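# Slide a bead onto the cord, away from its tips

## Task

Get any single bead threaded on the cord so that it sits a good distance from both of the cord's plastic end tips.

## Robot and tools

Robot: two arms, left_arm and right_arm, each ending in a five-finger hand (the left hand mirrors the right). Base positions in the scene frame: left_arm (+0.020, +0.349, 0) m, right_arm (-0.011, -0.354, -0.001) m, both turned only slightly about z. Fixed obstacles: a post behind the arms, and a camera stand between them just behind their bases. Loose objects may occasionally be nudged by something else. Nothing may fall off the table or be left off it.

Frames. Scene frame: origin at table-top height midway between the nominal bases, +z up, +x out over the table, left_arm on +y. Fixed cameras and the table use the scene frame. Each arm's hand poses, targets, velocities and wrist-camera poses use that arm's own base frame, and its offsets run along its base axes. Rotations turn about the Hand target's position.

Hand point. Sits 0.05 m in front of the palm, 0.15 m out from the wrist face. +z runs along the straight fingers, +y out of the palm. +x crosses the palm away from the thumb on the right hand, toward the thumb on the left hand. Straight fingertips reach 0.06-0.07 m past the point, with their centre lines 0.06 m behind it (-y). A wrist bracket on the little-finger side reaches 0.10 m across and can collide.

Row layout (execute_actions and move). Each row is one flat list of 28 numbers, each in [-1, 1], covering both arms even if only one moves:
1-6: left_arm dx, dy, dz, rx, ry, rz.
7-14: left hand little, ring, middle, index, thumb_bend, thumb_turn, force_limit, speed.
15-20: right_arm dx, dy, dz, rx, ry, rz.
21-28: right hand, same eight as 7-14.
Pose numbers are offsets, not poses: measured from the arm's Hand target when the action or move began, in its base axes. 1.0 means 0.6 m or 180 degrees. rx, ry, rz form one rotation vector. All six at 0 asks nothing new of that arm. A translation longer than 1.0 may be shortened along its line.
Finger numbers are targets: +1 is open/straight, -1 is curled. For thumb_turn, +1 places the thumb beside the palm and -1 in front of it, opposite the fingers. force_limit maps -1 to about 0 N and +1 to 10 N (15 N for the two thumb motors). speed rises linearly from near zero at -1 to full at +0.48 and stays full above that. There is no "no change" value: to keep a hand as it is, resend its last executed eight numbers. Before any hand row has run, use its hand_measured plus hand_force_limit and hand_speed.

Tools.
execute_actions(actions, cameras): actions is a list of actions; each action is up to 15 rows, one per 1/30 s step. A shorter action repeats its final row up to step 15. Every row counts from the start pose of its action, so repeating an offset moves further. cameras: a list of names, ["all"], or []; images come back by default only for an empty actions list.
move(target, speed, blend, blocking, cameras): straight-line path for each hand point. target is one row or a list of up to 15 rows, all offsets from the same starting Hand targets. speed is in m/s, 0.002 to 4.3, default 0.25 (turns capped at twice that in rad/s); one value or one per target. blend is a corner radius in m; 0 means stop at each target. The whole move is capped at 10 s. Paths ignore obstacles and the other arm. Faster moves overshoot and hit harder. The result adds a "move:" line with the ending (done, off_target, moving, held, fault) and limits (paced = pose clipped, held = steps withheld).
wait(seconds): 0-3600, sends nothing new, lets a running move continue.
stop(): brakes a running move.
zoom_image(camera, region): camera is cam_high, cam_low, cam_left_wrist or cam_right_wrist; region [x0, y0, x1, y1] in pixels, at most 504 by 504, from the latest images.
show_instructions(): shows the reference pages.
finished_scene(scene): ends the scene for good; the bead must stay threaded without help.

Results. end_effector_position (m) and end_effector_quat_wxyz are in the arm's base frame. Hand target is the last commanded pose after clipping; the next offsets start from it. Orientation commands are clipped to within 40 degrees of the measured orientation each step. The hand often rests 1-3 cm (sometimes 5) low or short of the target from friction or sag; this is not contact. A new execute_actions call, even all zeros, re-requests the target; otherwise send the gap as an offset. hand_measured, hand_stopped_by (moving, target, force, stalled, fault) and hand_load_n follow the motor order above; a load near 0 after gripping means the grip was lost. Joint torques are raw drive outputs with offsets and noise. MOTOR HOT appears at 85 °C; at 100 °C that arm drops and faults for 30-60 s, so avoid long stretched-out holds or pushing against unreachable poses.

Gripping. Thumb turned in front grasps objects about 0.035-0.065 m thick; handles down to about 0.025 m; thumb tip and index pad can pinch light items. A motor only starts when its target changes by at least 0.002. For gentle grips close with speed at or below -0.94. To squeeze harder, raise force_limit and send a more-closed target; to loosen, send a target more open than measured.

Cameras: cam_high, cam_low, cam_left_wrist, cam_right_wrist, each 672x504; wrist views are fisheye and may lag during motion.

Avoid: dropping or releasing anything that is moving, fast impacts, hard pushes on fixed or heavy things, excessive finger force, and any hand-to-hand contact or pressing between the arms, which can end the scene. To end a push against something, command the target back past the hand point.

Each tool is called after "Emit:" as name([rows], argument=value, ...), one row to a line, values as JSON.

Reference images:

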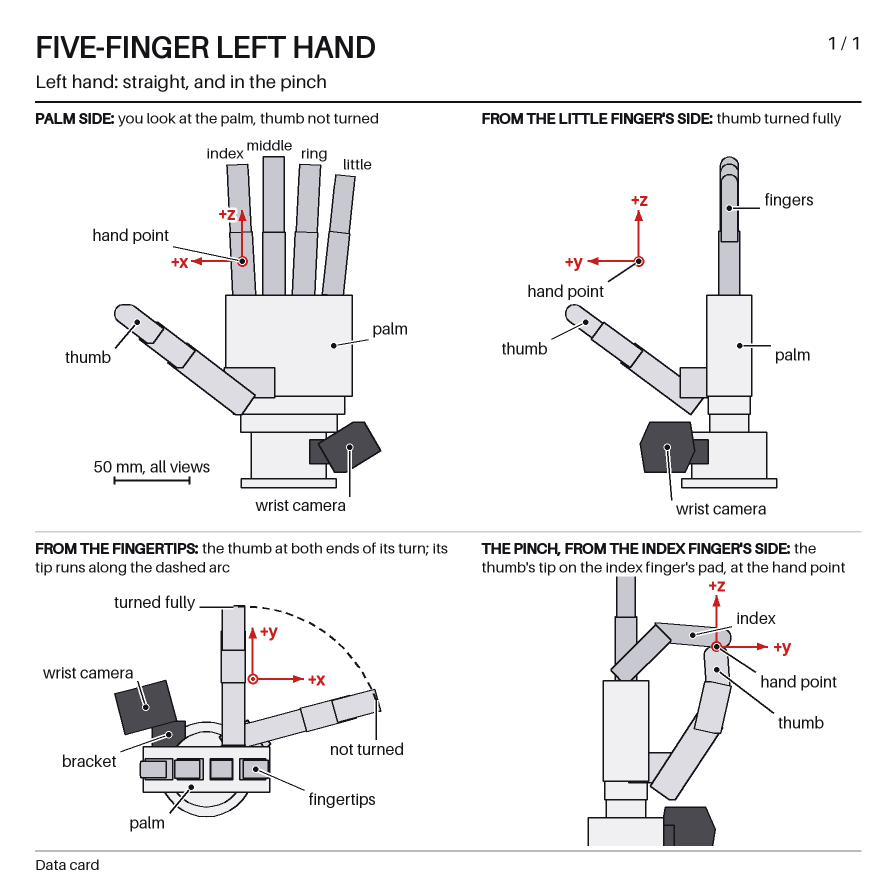

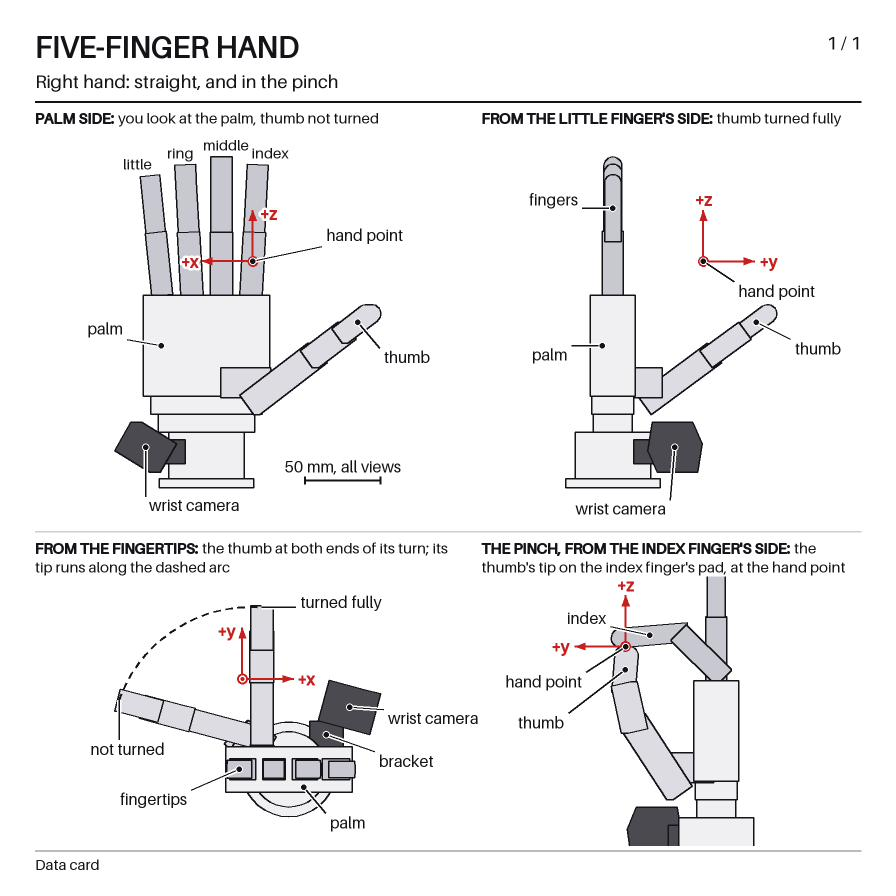

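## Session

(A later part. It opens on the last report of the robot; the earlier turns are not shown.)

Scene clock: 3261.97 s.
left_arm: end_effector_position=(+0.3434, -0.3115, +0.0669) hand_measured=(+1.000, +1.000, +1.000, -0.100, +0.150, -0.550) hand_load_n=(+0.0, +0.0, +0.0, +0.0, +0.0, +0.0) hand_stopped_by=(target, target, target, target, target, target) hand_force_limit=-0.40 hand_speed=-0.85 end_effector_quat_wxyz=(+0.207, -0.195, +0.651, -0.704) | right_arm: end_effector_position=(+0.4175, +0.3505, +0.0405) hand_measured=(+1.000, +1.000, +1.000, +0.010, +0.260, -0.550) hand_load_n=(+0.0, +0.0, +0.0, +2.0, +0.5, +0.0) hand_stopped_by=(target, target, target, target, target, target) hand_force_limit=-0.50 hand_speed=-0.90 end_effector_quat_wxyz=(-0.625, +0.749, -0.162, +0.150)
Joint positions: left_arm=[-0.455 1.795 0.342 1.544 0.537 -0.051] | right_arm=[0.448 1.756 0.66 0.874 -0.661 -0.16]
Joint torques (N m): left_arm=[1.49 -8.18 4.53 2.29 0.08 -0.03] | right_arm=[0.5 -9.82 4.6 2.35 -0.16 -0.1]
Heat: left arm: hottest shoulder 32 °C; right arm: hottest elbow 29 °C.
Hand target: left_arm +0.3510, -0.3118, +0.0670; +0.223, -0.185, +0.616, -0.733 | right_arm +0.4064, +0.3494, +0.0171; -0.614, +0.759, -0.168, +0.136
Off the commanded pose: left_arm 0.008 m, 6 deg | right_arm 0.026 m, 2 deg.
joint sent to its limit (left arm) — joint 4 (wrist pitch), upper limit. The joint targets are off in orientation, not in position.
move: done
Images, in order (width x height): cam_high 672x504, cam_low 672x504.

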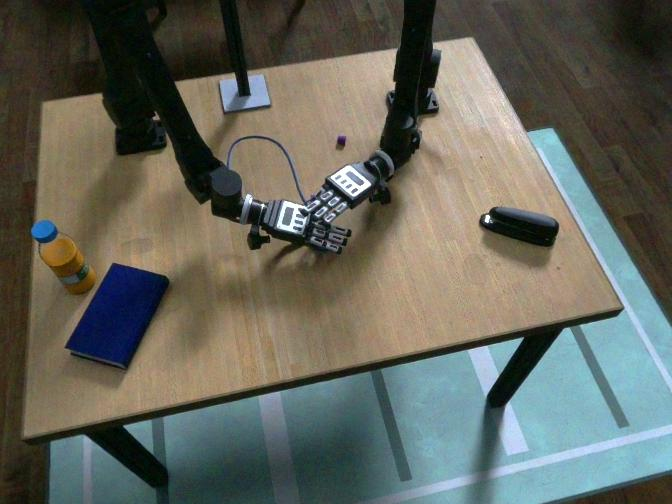

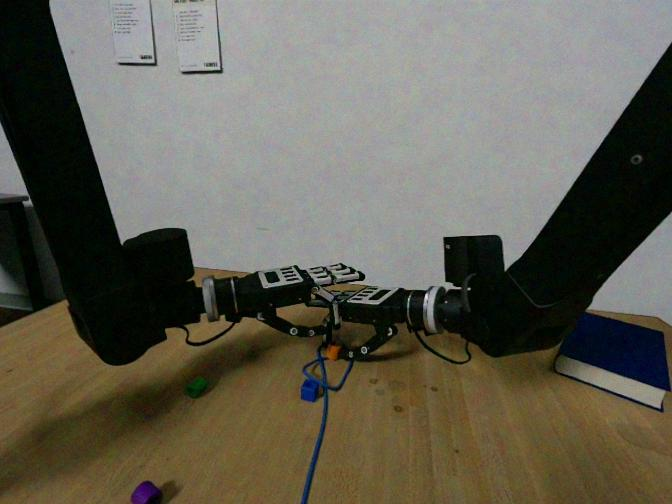

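Emit:
move([
  [0,0,0.1167,0,0,0, 1,1,1,-0.10,0.15,-0.55,-0.4,-0.85, 0,0,0,0,0,0, 1,1,1,0.01,0.26,-0.55,-0.5,-0.9],
  [-0.03,0.2,0.2,0,0,0, 1,1,1,-0.10,0.15,-0.55,-0.4,-0.85, 0,0,0,0,0,0, 1,1,1,0.01,0.26,-0.55,-0.5,-0.9],
], speed=[0.05,0.08], blend=0.01, cameras=["all"])

Emit:
zoom_image(camera="cam_low", region=[280, 250, 400, 420])

Emit:
zoom_image(camera="cam_right_wrist", region=[220, 140, 440, 320])

Emit:
zoom_image(camera="cam_left_wrist", region=[0, 140, 340, 460])

Scene clock: 3275.30 s.
left_arm: end_effector_position=(+0.3327, -0.1959, +0.1853) hand_measured=(+1.000, +1.000, +1.000, -0.100, +0.150, -0.550) hand_load_n=(+0.0, +0.0, +0.0, +0.0, +0.0, +0.0) hand_stopped_by=(target, target, target, target, target, target) hand_force_limit=-0.40 hand_speed=-0.85 end_effector_quat_wxyz=(-0.221, +0.180, -0.617, +0.733) | right_arm: end_effector_position=(+0.4176, +0.3506, +0.0406) hand_measured=(+1.000, +1.000, +1.000, +0.010, +0.260, -0.550) hand_load_n=(+0.0, +0.0, +0.0, +2.0, +0.5, +0.0) hand_stopped_by=(target, target, target, target, target, target) hand_force_limit=-0.50 hand_speed=-0.90 end_effector_quat_wxyz=(-0.625, +0.748, -0.162, +0.151)
Joint positions: left_arm=[-0.039 1.264 0.26 1.299 0.934 -0.23] | right_arm=[0.448 1.756 0.66 0.875 -0.661 -0.16]
Joint torques (N m): left_arm=[2.08 -5.77 6.45 1.01 -0.03 -0.16] | right_arm=[0.5 -9.76 4.6 2.36 -0.16 -0.09]
Heat: left arm: hottest shoulder 32 °C; right arm: hottest elbow 29 °C.
Hand target: left_arm +0.3331, -0.1918, +0.1870; -0.223, +0.185, -0.616, +0.733 | right_arm +0.4064, +0.3494, +0.0172; -0.614, +0.759, -0.168, +0.137
Off the commanded pose: left_arm 0.004 m, 1 deg | right_arm 0.026 m, 2 deg.
move: done
cam_left_wrist: T_world_to_cam=[[-0.2838, -0.01472, 0.95877, -0.0825], [-0.95281, -0.10802, -0.2837, 0.35726], [0.10774, -0.99404, 0.01663, -0.12134]] pos_world=[0.33006, -0.08324, 0.18247]
cam_right_wrist: T_world_to_cam=[[0.16801, -0.27131, -0.94772, 0.06512], [-0.98261, -0.12315, -0.13895, 0.46155], [-0.07901, 0.95458, -0.28728, -0.17668]] pos_world=[0.42862, 0.24316, 0.07508]

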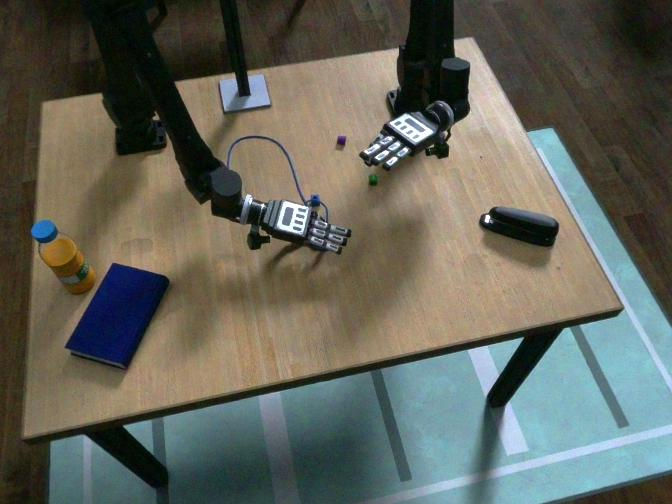

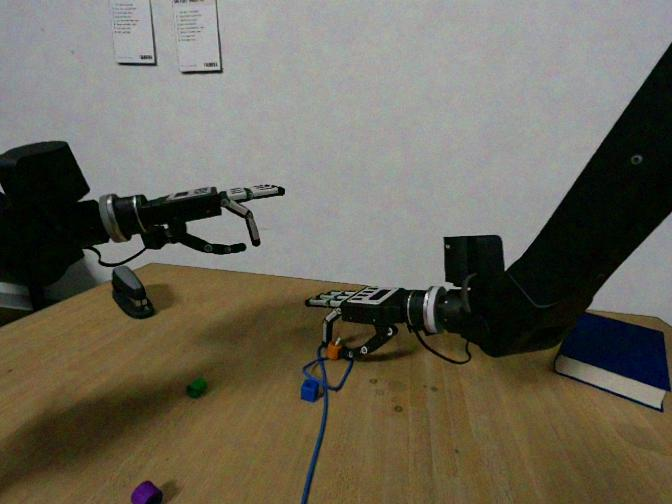

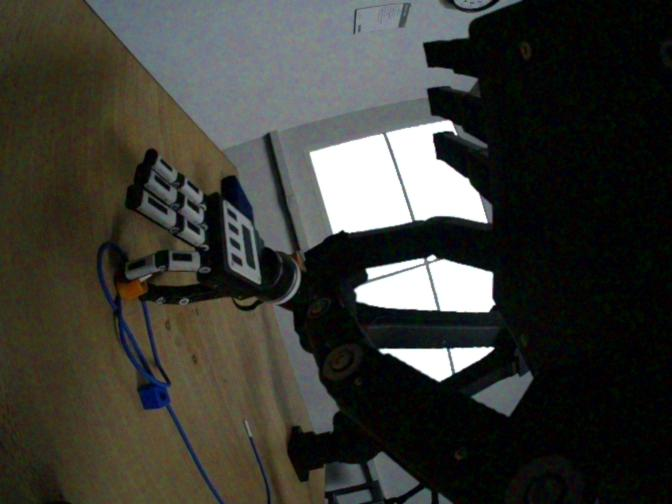

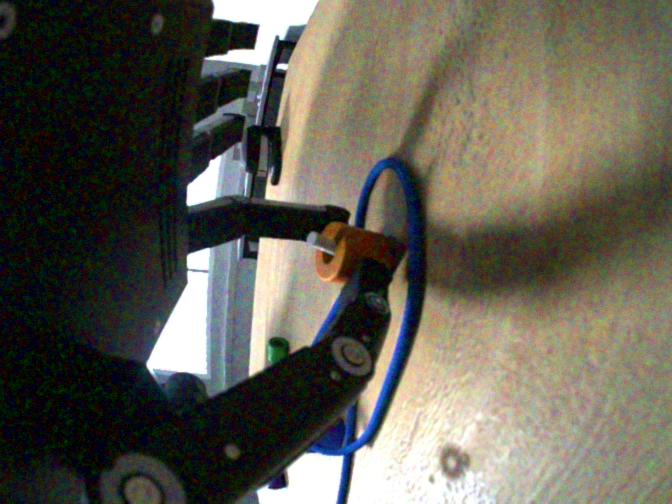

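Scaled by 2.965 from the camera's image (finer frame: 960x720).

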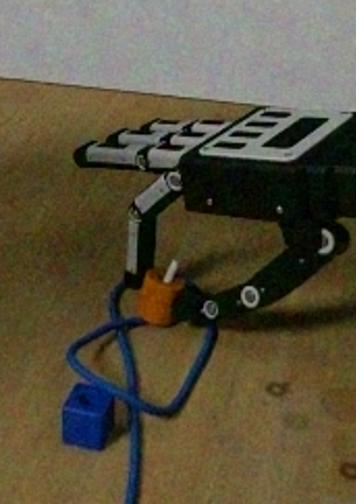

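Scaled by 2.291 from the camera's image (finer frame: 960x720).

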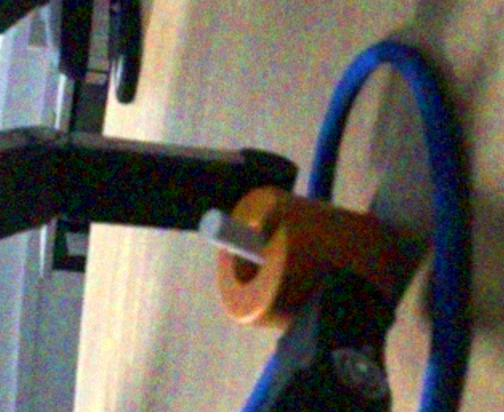

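Scaled by 1.482 from the camera's image (finer frame: 960x720).

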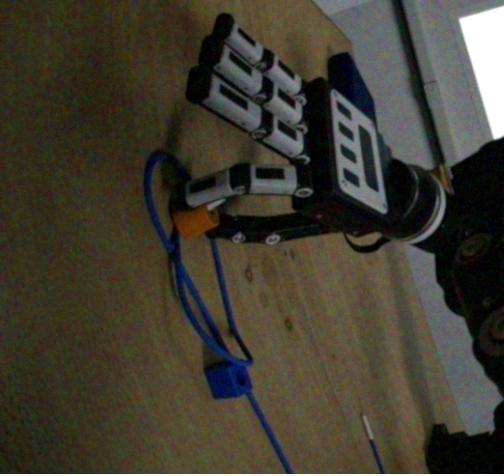

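Emit:
move(target=[-0.0267,-0.1533,-0.0667,0.0351,0.0439,0.1832, 1,1,1,-0.10,0.15,-0.55,-0.4,-0.5, 0,0,0,0,0,0, -1,-1,-1,0.01,0.26,-0.55,-0.5,-0.5], speed=0.08, cameras=["all"])

Emit:
zoom_image(camera="cam_low", region=[280, 250, 400, 420])

Emit:
zoom_image(camera="cam_right_wrist", region=[220, 140, 440, 320])

Scene clock: 3423.97 s.
left_arm: end_effector_position=(+0.3123, -0.2716, +0.1382) hand_measured=(+1.000, +1.000, +1.000, -0.100, +0.150, -0.550) hand_load_n=(+0.0, +0.0, +0.0, +0.0, +0.0, +0.0) hand_stopped_by=(target, target, target, target, target, target) hand_force_limit=-0.40 hand_speed=-0.50 end_effector_quat_wxyz=(+0.389, -0.395, +0.591, -0.586) | right_arm: end_effector_position=(+0.4176, +0.3506, +0.0406) hand_measured=(-1.000, -1.000, -1.000, +0.010, +0.260, -0.550) hand_load_n=(+0.0, +0.0, +0.0, +2.0, +1.0, +0.0) hand_stopped_by=(target, target, target, target, target, target) hand_force_limit=-0.50 hand_speed=-0.50 end_effector_quat_wxyz=(-0.625, +0.748, -0.162, +0.151)
Joint positions: left_arm=[-0.856 1.092 0.204 0.876 -0.46 -0.007] | right_arm=[0.448 1.756 0.66 0.875 -0.661 -0.16]
Joint torques (N m): left_arm=[0.26 -2.67 10.92 1.48 0.03 0] | right_arm=[0.56 -9.76 4.59 2.32 -0.15 -0.09]
Heat: left arm: hottest elbow 33 °C; right arm: hottest shoulder 28 °C.
Hand target: left_arm +0.3170, -0.2838, +0.1470; +0.389, -0.389, +0.591, -0.591 | right_arm +0.4064, +0.3494, +0.0172; -0.614, +0.759, -0.168, +0.137
Off the commanded pose: left_arm 0.016 m, 1 deg | right_arm 0.026 m, 2 deg.
move: off_target (left_arm)
cam_left_wrist: T_world_to_cam=[[-0.05681, -0.23094, 0.97131, -0.17553], [-0.76821, -0.61127, -0.19027, 0.10909], [0.63767, -0.75698, -0.14268, -0.27273]] pos_world=[0.24774, -0.1803, 0.15234]
cam_right_wrist: T_world_to_cam=[[0.16801, -0.27131, -0.94772, 0.06512], [-0.98261, -0.12315, -0.13895, 0.46155], [-0.07901, 0.95458, -0.28728, -0.17668]] pos_world=[0.42862, 0.24316, 0.07508]

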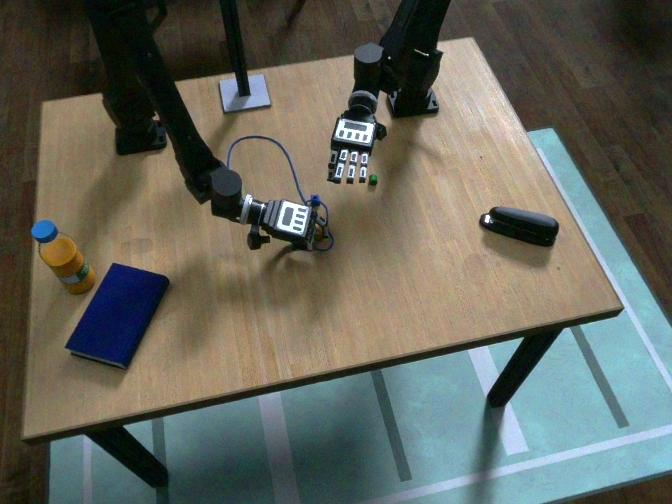

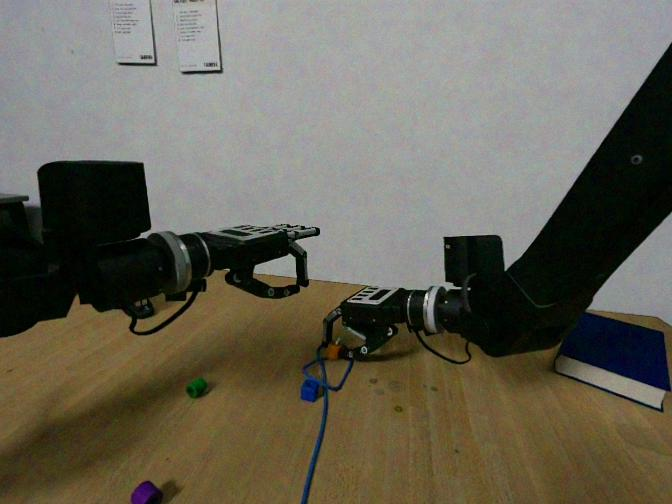

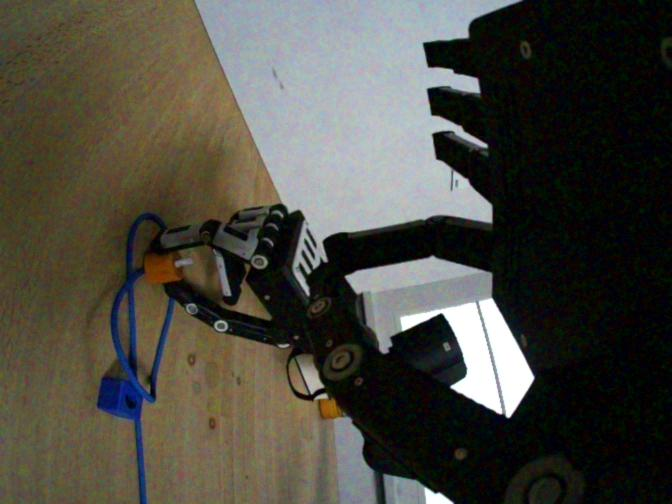

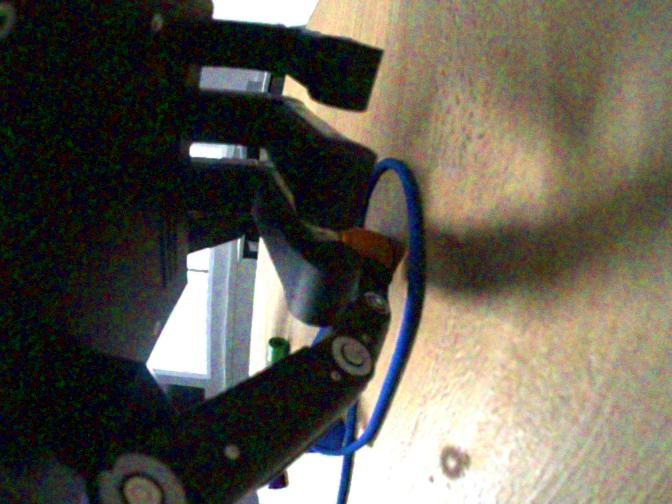

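Scaled by 2.965 from the camera's image (finer frame: 960x720).

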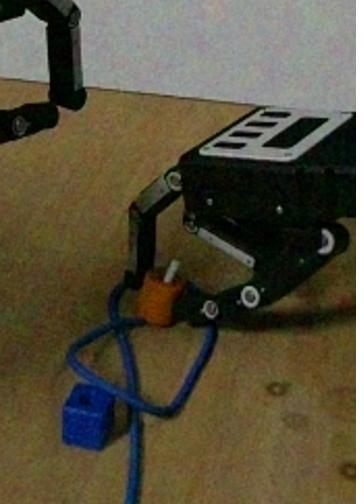

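Scaled by 2.291 from the camera's image (finer frame: 960x720).

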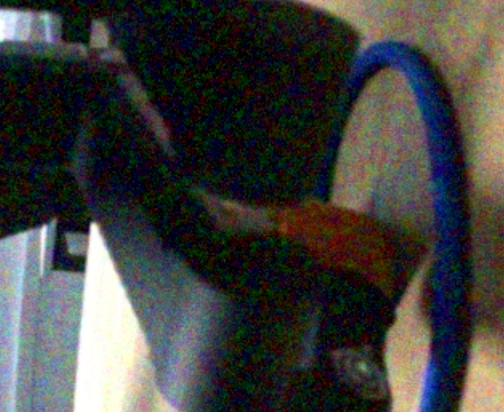

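Emit:
move(target=[0,0,0,0,0,0, 1,1,1,-0.10,0.15,-0.55,-0.4,-0.5, 0.03,-0.008,0.01,0,0,0, -1,-1,-1,0.01,0.26,-0.55,-0.5,-0.5], speed=0.02, cameras=["cam_low","cam_left_wrist","cam_right_wrist"])

Emit:
zoom_image(camera="cam_low", region=[290, 300, 390, 400])

Emit:
zoom_image(camera="cam_left_wrist", region=[100, 200, 260, 360])

Scene clock: 3465.27 s.
left_arm: end_effector_position=(+0.3123, -0.2716, +0.1382) hand_measured=(+1.000, +1.000, +1.000, -0.100, +0.150, -0.550) hand_load_n=(+0.0, +0.0, +0.0, +0.0, +0.0, +0.0) hand_stopped_by=(target, target, target, target, target, target) hand_force_limit=-0.40 hand_speed=-0.50 end_effector_quat_wxyz=(+0.389, -0.395, +0.591, -0.586) | right_arm: end_effector_position=(+0.4142, +0.3481, +0.0374) hand_measured=(-1.000, -1.000, -1.000, +0.010, +0.260, -0.550) hand_load_n=(+0.0, +0.0, +0.0, +2.5, +0.5, +0.0) hand_stopped_by=(target, target, target, target, target, target) hand_force_limit=-0.50 hand_speed=-0.50 end_effector_quat_wxyz=(-0.623, +0.752, -0.162, +0.137)
Joint positions: left_arm=[-0.856 1.092 0.204 0.876 -0.46 -0.007] | right_arm=[0.439 1.757 0.662 0.853 -0.689 -0.16]
Joint torques (N m): left_arm=[0.26 -2.73 10.89 1.52 0.02 0] | right_arm=[-1.14 -9.52 7.95 1.44 -0.15 -0.19]
Motor temperatures (°C): left_arm=[22 31 37 22 23 24] | right_arm=[23 28 28 25 24 26]
Heat: left arm: hottest elbow 37 °C; right arm: hottest shoulder 28 °C.
Hand target: left_arm +0.3170, -0.2838, +0.1470; +0.389, -0.389, +0.591, -0.591 | right_arm +0.4243, +0.3446, +0.0230; -0.614, +0.759, -0.168, +0.136
Off the commanded pose: left_arm 0.016 m, 1 deg | right_arm 0.018 m, 1 deg.
move: off_target (right_arm)
cam_left_wrist: T_world_to_cam=[[-0.05681, -0.23094, 0.97131, -0.17553], [-0.76821, -0.61127, -0.19027, 0.10909], [0.63767, -0.75698, -0.14268, -0.27273]] pos_world=[0.24774, -0.1803, 0.15234]
cam_right_wrist: T_world_to_cam=[[0.15241, -0.27143, -0.95031, 0.06855], [-0.98297, -0.14154, -0.11721, 0.46329], [-0.10269, 0.95199, -0.28838, -0.16488]] pos_world=[0.42802, 0.24115, 0.0719]

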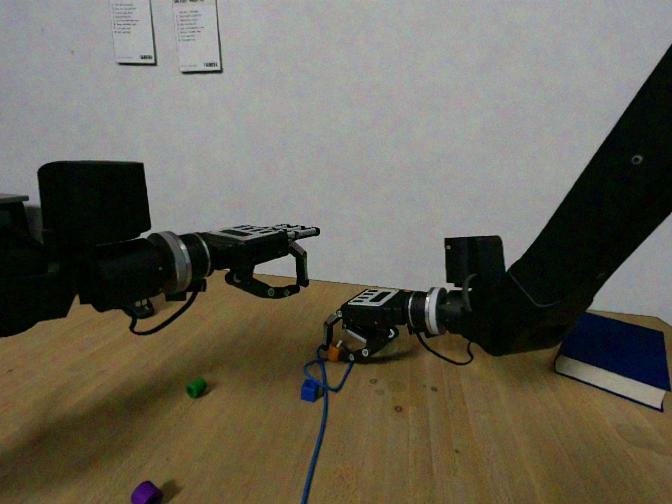

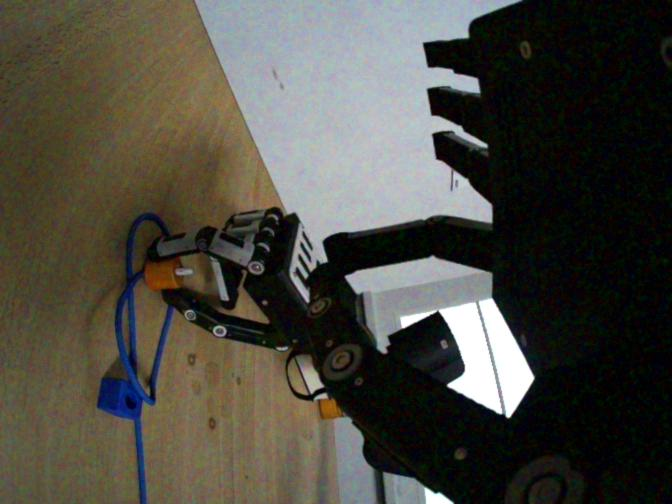

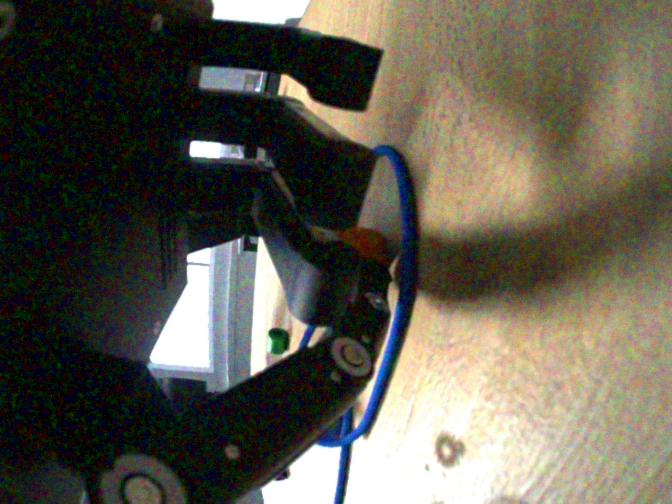

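Scaled by 5.040 from the camera's image (finer frame: 960x720).

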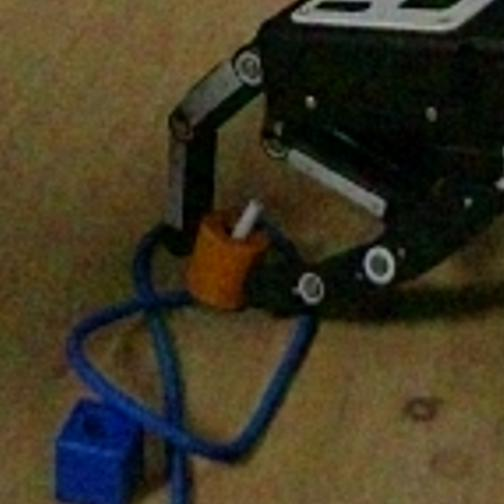

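Scaled by 3.150 from the camera's image (finer frame: 960x720).

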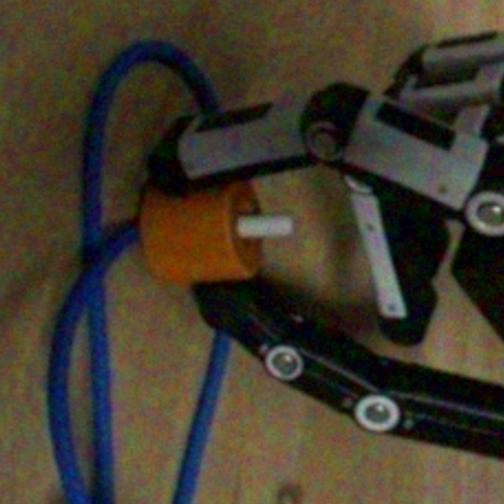

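Emit:
move(target=[0,0,0,0,0,0, 1,1,1,-0.10,0.15,-0.55,-0.4,-0.5, 0.02,-0.009,0.005,0,0,0, -1,-1,-1,0.01,0.26,-0.55,-0.5,-0.5], speed=0.02, cameras=["cam_low","cam_left_wrist"])

Emit:
zoom_image(camera="cam_low", region=[290, 300, 390, 400])

Emit:
zoom_image(camera="cam_left_wrist", region=[100, 200, 260, 360])

Scene clock: 3478.27 s.
left_arm: end_effector_position=(+0.3123, -0.2716, +0.1382) hand_measured=(+1.000, +1.000, +1.000, -0.100, +0.150, -0.550) hand_load_n=(+0.0, +0.0, +0.0, +0.0, +0.0, +0.0) hand_stopped_by=(target, target, target, target, target, target) hand_force_limit=-0.40 hand_speed=-0.50 end_effector_quat_wxyz=(+0.389, -0.395, +0.591, -0.586) | right_arm: end_effector_position=(+0.4237, +0.3419, +0.0374) hand_measured=(-1.000, -1.000, -1.000, +0.010, +0.260, -0.550) hand_load_n=(+0.0, +0.0, +0.0, +2.5, +1.0, +0.0) hand_stopped_by=(target, target, target, target, target, target) hand_force_limit=-0.50 hand_speed=-0.50 end_effector_quat_wxyz=(-0.621, +0.754, -0.165, +0.133)
Joint positions: left_arm=[-0.856 1.092 0.204 0.876 -0.46 -0.007] | right_arm=[0.415 1.763 0.683 0.822 -0.713 -0.167]
Joint torques (N m): left_arm=[0.26 -2.73 10.86 1.54 0.01 0] | right_arm=[-1.08 -10.11 8.49 1.51 -0.15 -0.2]
Heat: left arm: hottest elbow 38 °C; right arm: hottest elbow 29 °C.
Hand target: left_arm +0.3170, -0.2838, +0.1470; +0.389, -0.389, +0.591, -0.591 | right_arm +0.4364, +0.3392, +0.0262; -0.614, +0.759, -0.168, +0.137
Off the commanded pose: left_arm 0.016 m, 1 deg | right_arm 0.017 m, 1 deg.
move: off_target (right_arm)
cam_left_wrist: T_world_to_cam=[[-0.05681, -0.23094, 0.97131, -0.17553], [-0.76821, -0.61127, -0.19027, 0.10909], [0.63767, -0.75698, -0.14268, -0.27273]] pos_world=[0.24774, -0.1803, 0.15234]

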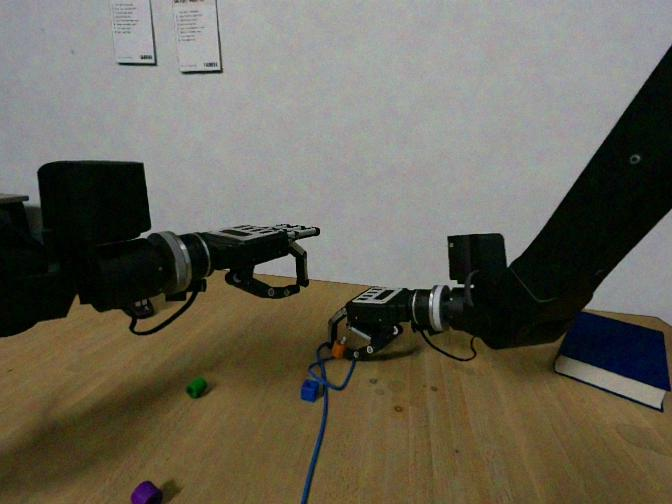

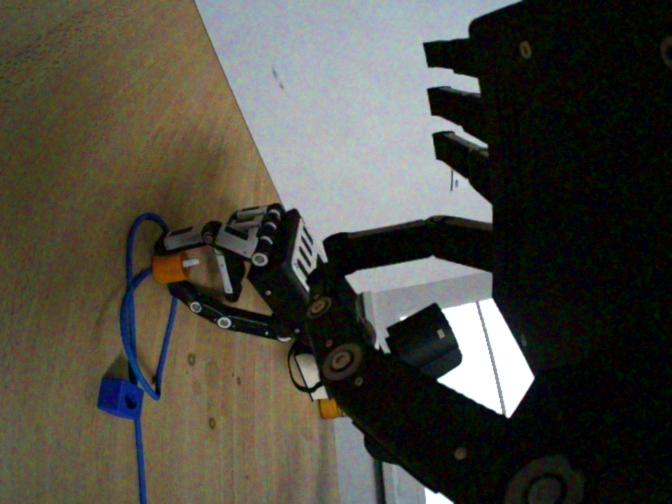

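Scaled by 5.040 from the camera's image (finer frame: 960x720).

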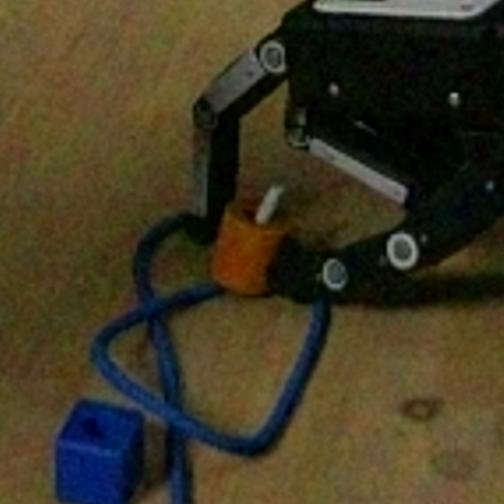

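Scaled by 3.150 from the camera's image (finer frame: 960x720).

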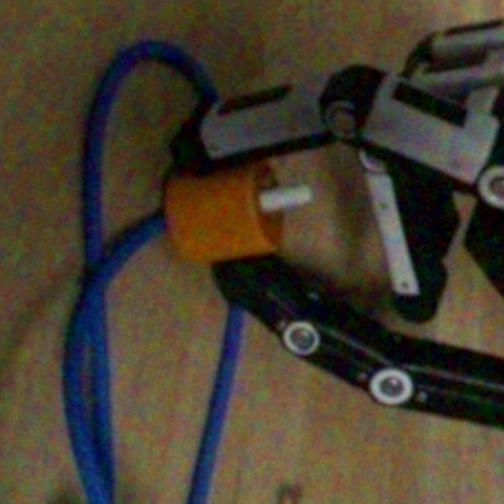

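Emit:
move(target=[0,0,0,0,0,0, 1,1,1,-0.10,0.15,-0.55,-0.4,-0.5, 0.017,-0.008,-0.03,0,0,0, -1,-1,-1,0.01,0.26,-0.55,-0.5,-0.5], speed=0.02, cameras=["cam_low","cam_left_wrist"])

Emit:
zoom_image(camera="cam_low", region=[290, 300, 390, 400])

Emit:
zoom_image(camera="cam_left_wrist", region=[100, 200, 260, 360])

Scene clock: 3485.73 s.
left_arm: end_effector_position=(+0.3123, -0.2716, +0.1382) hand_measured=(+1.000, +1.000, +1.000, -0.100, +0.150, -0.550) hand_load_n=(+0.0, +0.0, +0.0, +0.0, +0.0, +0.0) hand_stopped_by=(target, target, target, target, target, target) hand_force_limit=-0.40 hand_speed=-0.50 end_effector_quat_wxyz=(+0.389, -0.395, +0.591, -0.586) | right_arm: end_effector_position=(+0.4347, +0.3423, +0.0331) hand_measured=(-1.000, -1.000, -1.000, +0.010, +0.260, -0.550) hand_load_n=(+0.0, +0.0, +0.0, +4.0, +0.0, +1.5) hand_stopped_by=(target, target, target, target, target, target) hand_force_limit=-0.50 hand_speed=-0.50 end_effector_quat_wxyz=(-0.628, +0.751, -0.157, +0.133)
Joint positions: left_arm=[-0.856 1.092 0.204 0.876 -0.46 -0.007] | right_arm=[0.401 1.803 0.712 0.849 -0.741 -0.167]
Joint torques (N m): left_arm=[0.15 -2.73 10.89 1.51 0.03 0.01] | right_arm=[-1.49 -8.82 7.6 1.89 0.15 -0.29]
Heat: left arm: hottest elbow 38 °C; right arm: hottest elbow 29 °C.
Hand target: left_arm +0.3170, -0.2838, +0.1470; +0.389, -0.389, +0.591, -0.591 | right_arm +0.4466, +0.3345, +0.0082; -0.614, +0.759, -0.168, +0.137
Off the commanded pose: left_arm 0.016 m, 1 deg | right_arm 0.029 m, 2 deg.
move: off_target (right_arm)
cam_left_wrist: T_world_to_cam=[[-0.05681, -0.23094, 0.97131, -0.17553], [-0.76821, -0.61127, -0.19027, 0.10909], [0.63767, -0.75698, -0.14268, -0.27273]] pos_world=[0.24774, -0.1803, 0.15234]

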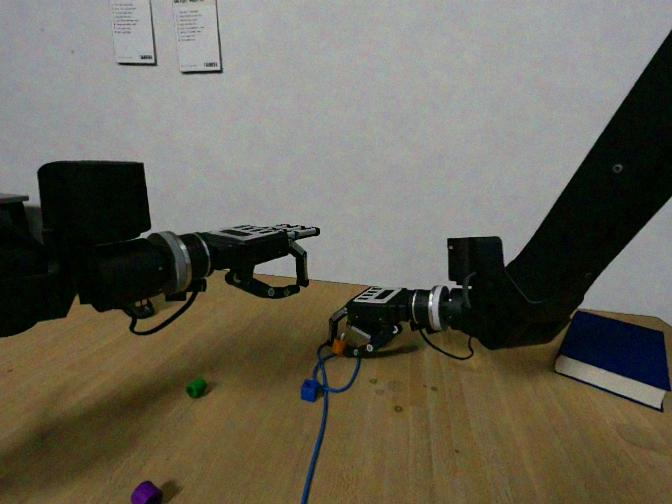

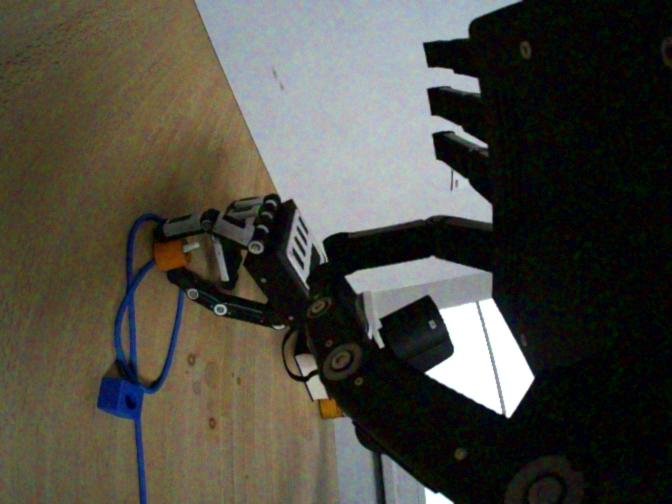

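Scaled by 5.040 from the camera's image (finer frame: 960x720).

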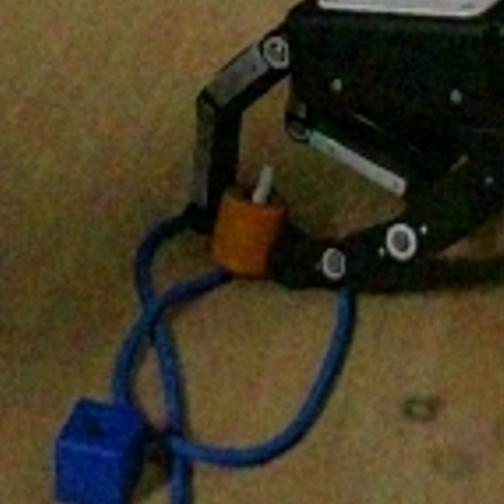

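Scaled by 3.150 from the camera's image (finer frame: 960x720).

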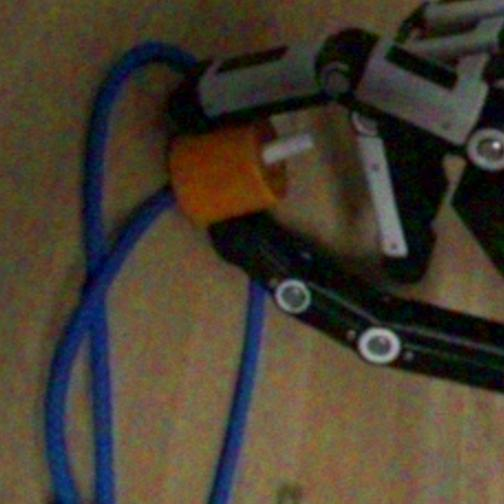

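Emit:
move(target=[0,0,0,0,0,0, 1,1,1,-0.10,0.15,-0.55,-0.4,-0.5, -0.01,0.003,0.04,0,0,0, -1,-1,-1,0.01,0.26,-0.55,-0.5,-0.5], speed=0.02, cameras=["cam_low","cam_left_wrist"])

Emit:
zoom_image(camera="cam_low", region=[290, 300, 390, 400])

Emit:
zoom_image(camera="cam_left_wrist", region=[100, 200, 260, 360])

Scene clock: 3516.00 s.
left_arm: end_effector_position=(+0.3123, -0.2716, +0.1382) hand_measured=(+1.000, +1.000, +1.000, -0.100, +0.150, -0.550) hand_load_n=(+0.0, +0.0, -0.5, +0.0, +0.0, +0.0) hand_stopped_by=(target, target, target, target, target, target) hand_force_limit=-0.40 hand_speed=-0.50 end_effector_quat_wxyz=(+0.389, -0.395, +0.591, -0.586) | right_arm: end_effector_position=(+0.4339, +0.3401, +0.0340) hand_measured=(-1.000, -1.000, -1.000, +0.010, +0.260, -0.550) hand_load_n=(+0.0, +0.0, +0.0, +3.0, +0.5, +0.0) hand_stopped_by=(target, target, target, target, target, target) hand_force_limit=-0.50 hand_speed=-0.50 end_effector_quat_wxyz=(-0.620, +0.756, -0.167, +0.129)
Joint positions: left_arm=[-0.856 1.092 0.204 0.876 -0.46 -0.007] | right_arm=[0.401 1.783 0.712 0.802 -0.728 -0.169]
Joint torques (N m): left_arm=[0.21 -2.67 10.91 1.52 0.02 0] | right_arm=[-0.67 -13.27 7.02 1.31 0.03 -0.22]
Heat: left arm: hottest elbow 39 °C; right arm: hottest elbow 30 °C.
Hand target: left_arm +0.3170, -0.2838, +0.1470; +0.389, -0.389, +0.591, -0.591 | right_arm +0.4407, +0.3363, +0.0322; -0.614, +0.759, -0.168, +0.137
Off the commanded pose: left_arm 0.016 m, 1 deg | right_arm 0.008 m, 1 deg.
move: done
cam_left_wrist: T_world_to_cam=[[-0.05681, -0.23094, 0.97131, -0.17553], [-0.76821, -0.61127, -0.19027, 0.10909], [0.63767, -0.75698, -0.14268, -0.27273]] pos_world=[0.24774, -0.1803, 0.15234]

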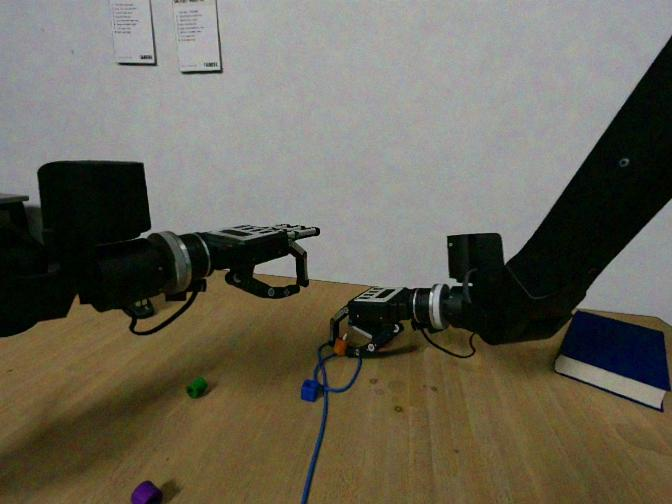

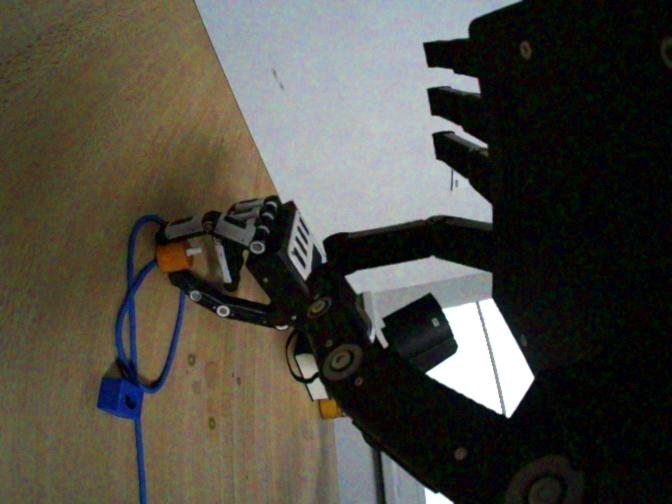

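Scaled by 5.040 from the camera's image (finer frame: 960x720).

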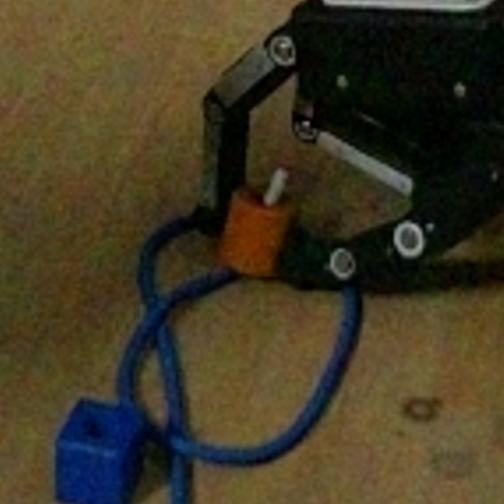

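Scaled by 3.150 from the camera's image (finer frame: 960x720).

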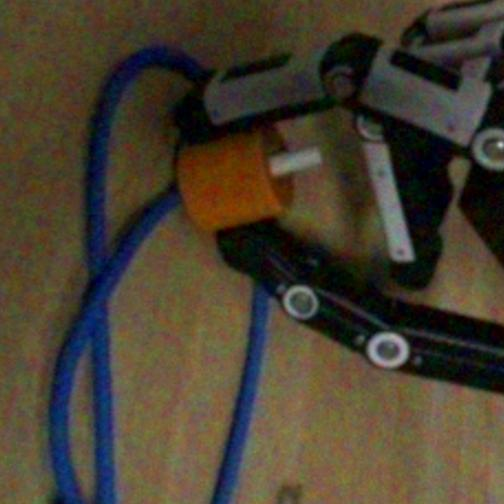

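Emit:
move(target=[0,0,0,0,0,0, 1,1,1,-0.10,0.15,-0.55,-0.4,-0.5, 0,0,0,0,0,0, -1,-1,-1,0.04,0.26,-0.55,-0.5,-0.93], speed=0.02, cameras=["cam_low","cam_left_wrist"])

Emit:
zoom_image(camera="cam_low", region=[290, 300, 390, 400])

Emit:
zoom_image(camera="cam_left_wrist", region=[100, 200, 260, 360])

Scene clock: 3521.87 s.
left_arm: end_effector_position=(+0.3123, -0.2716, +0.1382) hand_measured=(+1.000, +1.000, +1.000, -0.100, +0.150, -0.550) hand_load_n=(+0.0, +0.0, +0.0, +0.0, +0.0, +0.0) hand_stopped_by=(target, target, target, target, target, target) hand_force_limit=-0.40 hand_speed=-0.50 end_effector_quat_wxyz=(+0.389, -0.395, +0.591, -0.586) | right_arm: end_effector_position=(+0.4334, +0.3398, +0.0330) hand_measured=(-1.000, -1.000, -1.000, +0.040, +0.260, -0.550) hand_load_n=(+0.0, +0.0, +0.0, +1.0, +0.0, +0.5) hand_stopped_by=(target, target, target, target, target, target) hand_force_limit=-0.50 hand_speed=-0.93 end_effector_quat_wxyz=(-0.618, +0.757, -0.168, +0.128)
Joint positions: left_arm=[-0.856 1.092 0.204 0.876 -0.46 -0.007] | right_arm=[0.401 1.783 0.712 0.797 -0.728 -0.171]
Joint torques (N m): left_arm=[0.26 -2.49 10.89 1.46 0.02 -0.01] | right_arm=[-0.79 -13.33 7.02 1.42 0.03 -0.2]
Heat: left arm: hottest elbow 39 °C; right arm: hottest elbow 30 °C.
Hand target: left_arm +0.3170, -0.2838, +0.1470; +0.389, -0.389, +0.591, -0.591 | right_arm +0.4406, +0.3363, +0.0321; -0.614, +0.759, -0.168, +0.136
Off the commanded pose: left_arm 0.016 m, 1 deg | right_arm 0.008 m, 1 deg.
move: done
cam_left_wrist: T_world_to_cam=[[-0.05681, -0.23094, 0.97131, -0.17553], [-0.76821, -0.61127, -0.19027, 0.10909], [0.63767, -0.75698, -0.14268, -0.27273]] pos_world=[0.24774, -0.1803, 0.15234]

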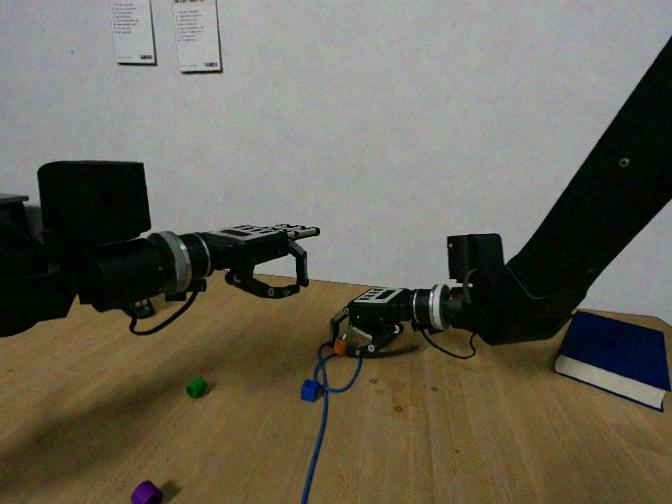

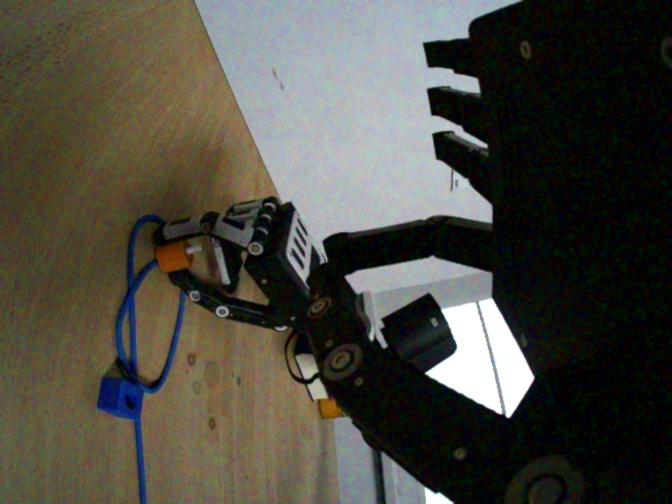

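Scaled by 5.040 from the camera's image (finer frame: 960x720).

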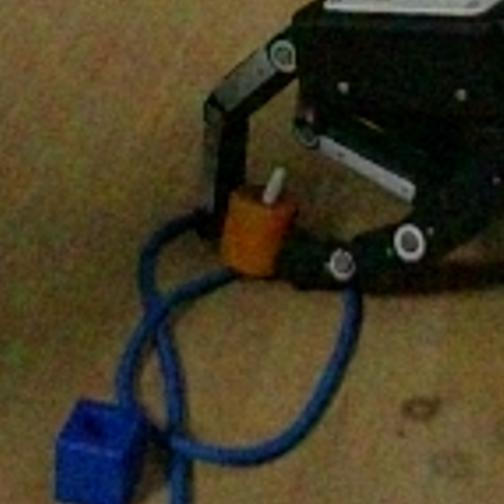

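Scaled by 3.150 from the camera's image (finer frame: 960x720).

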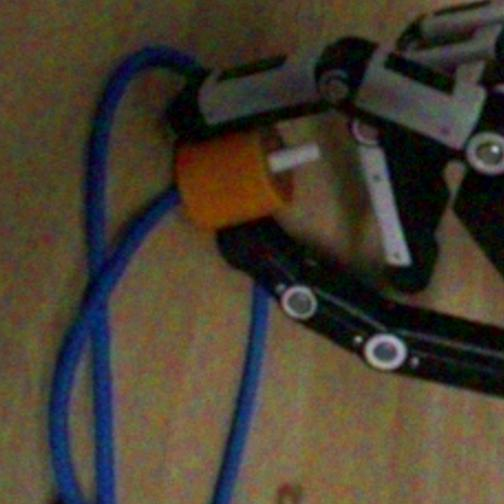

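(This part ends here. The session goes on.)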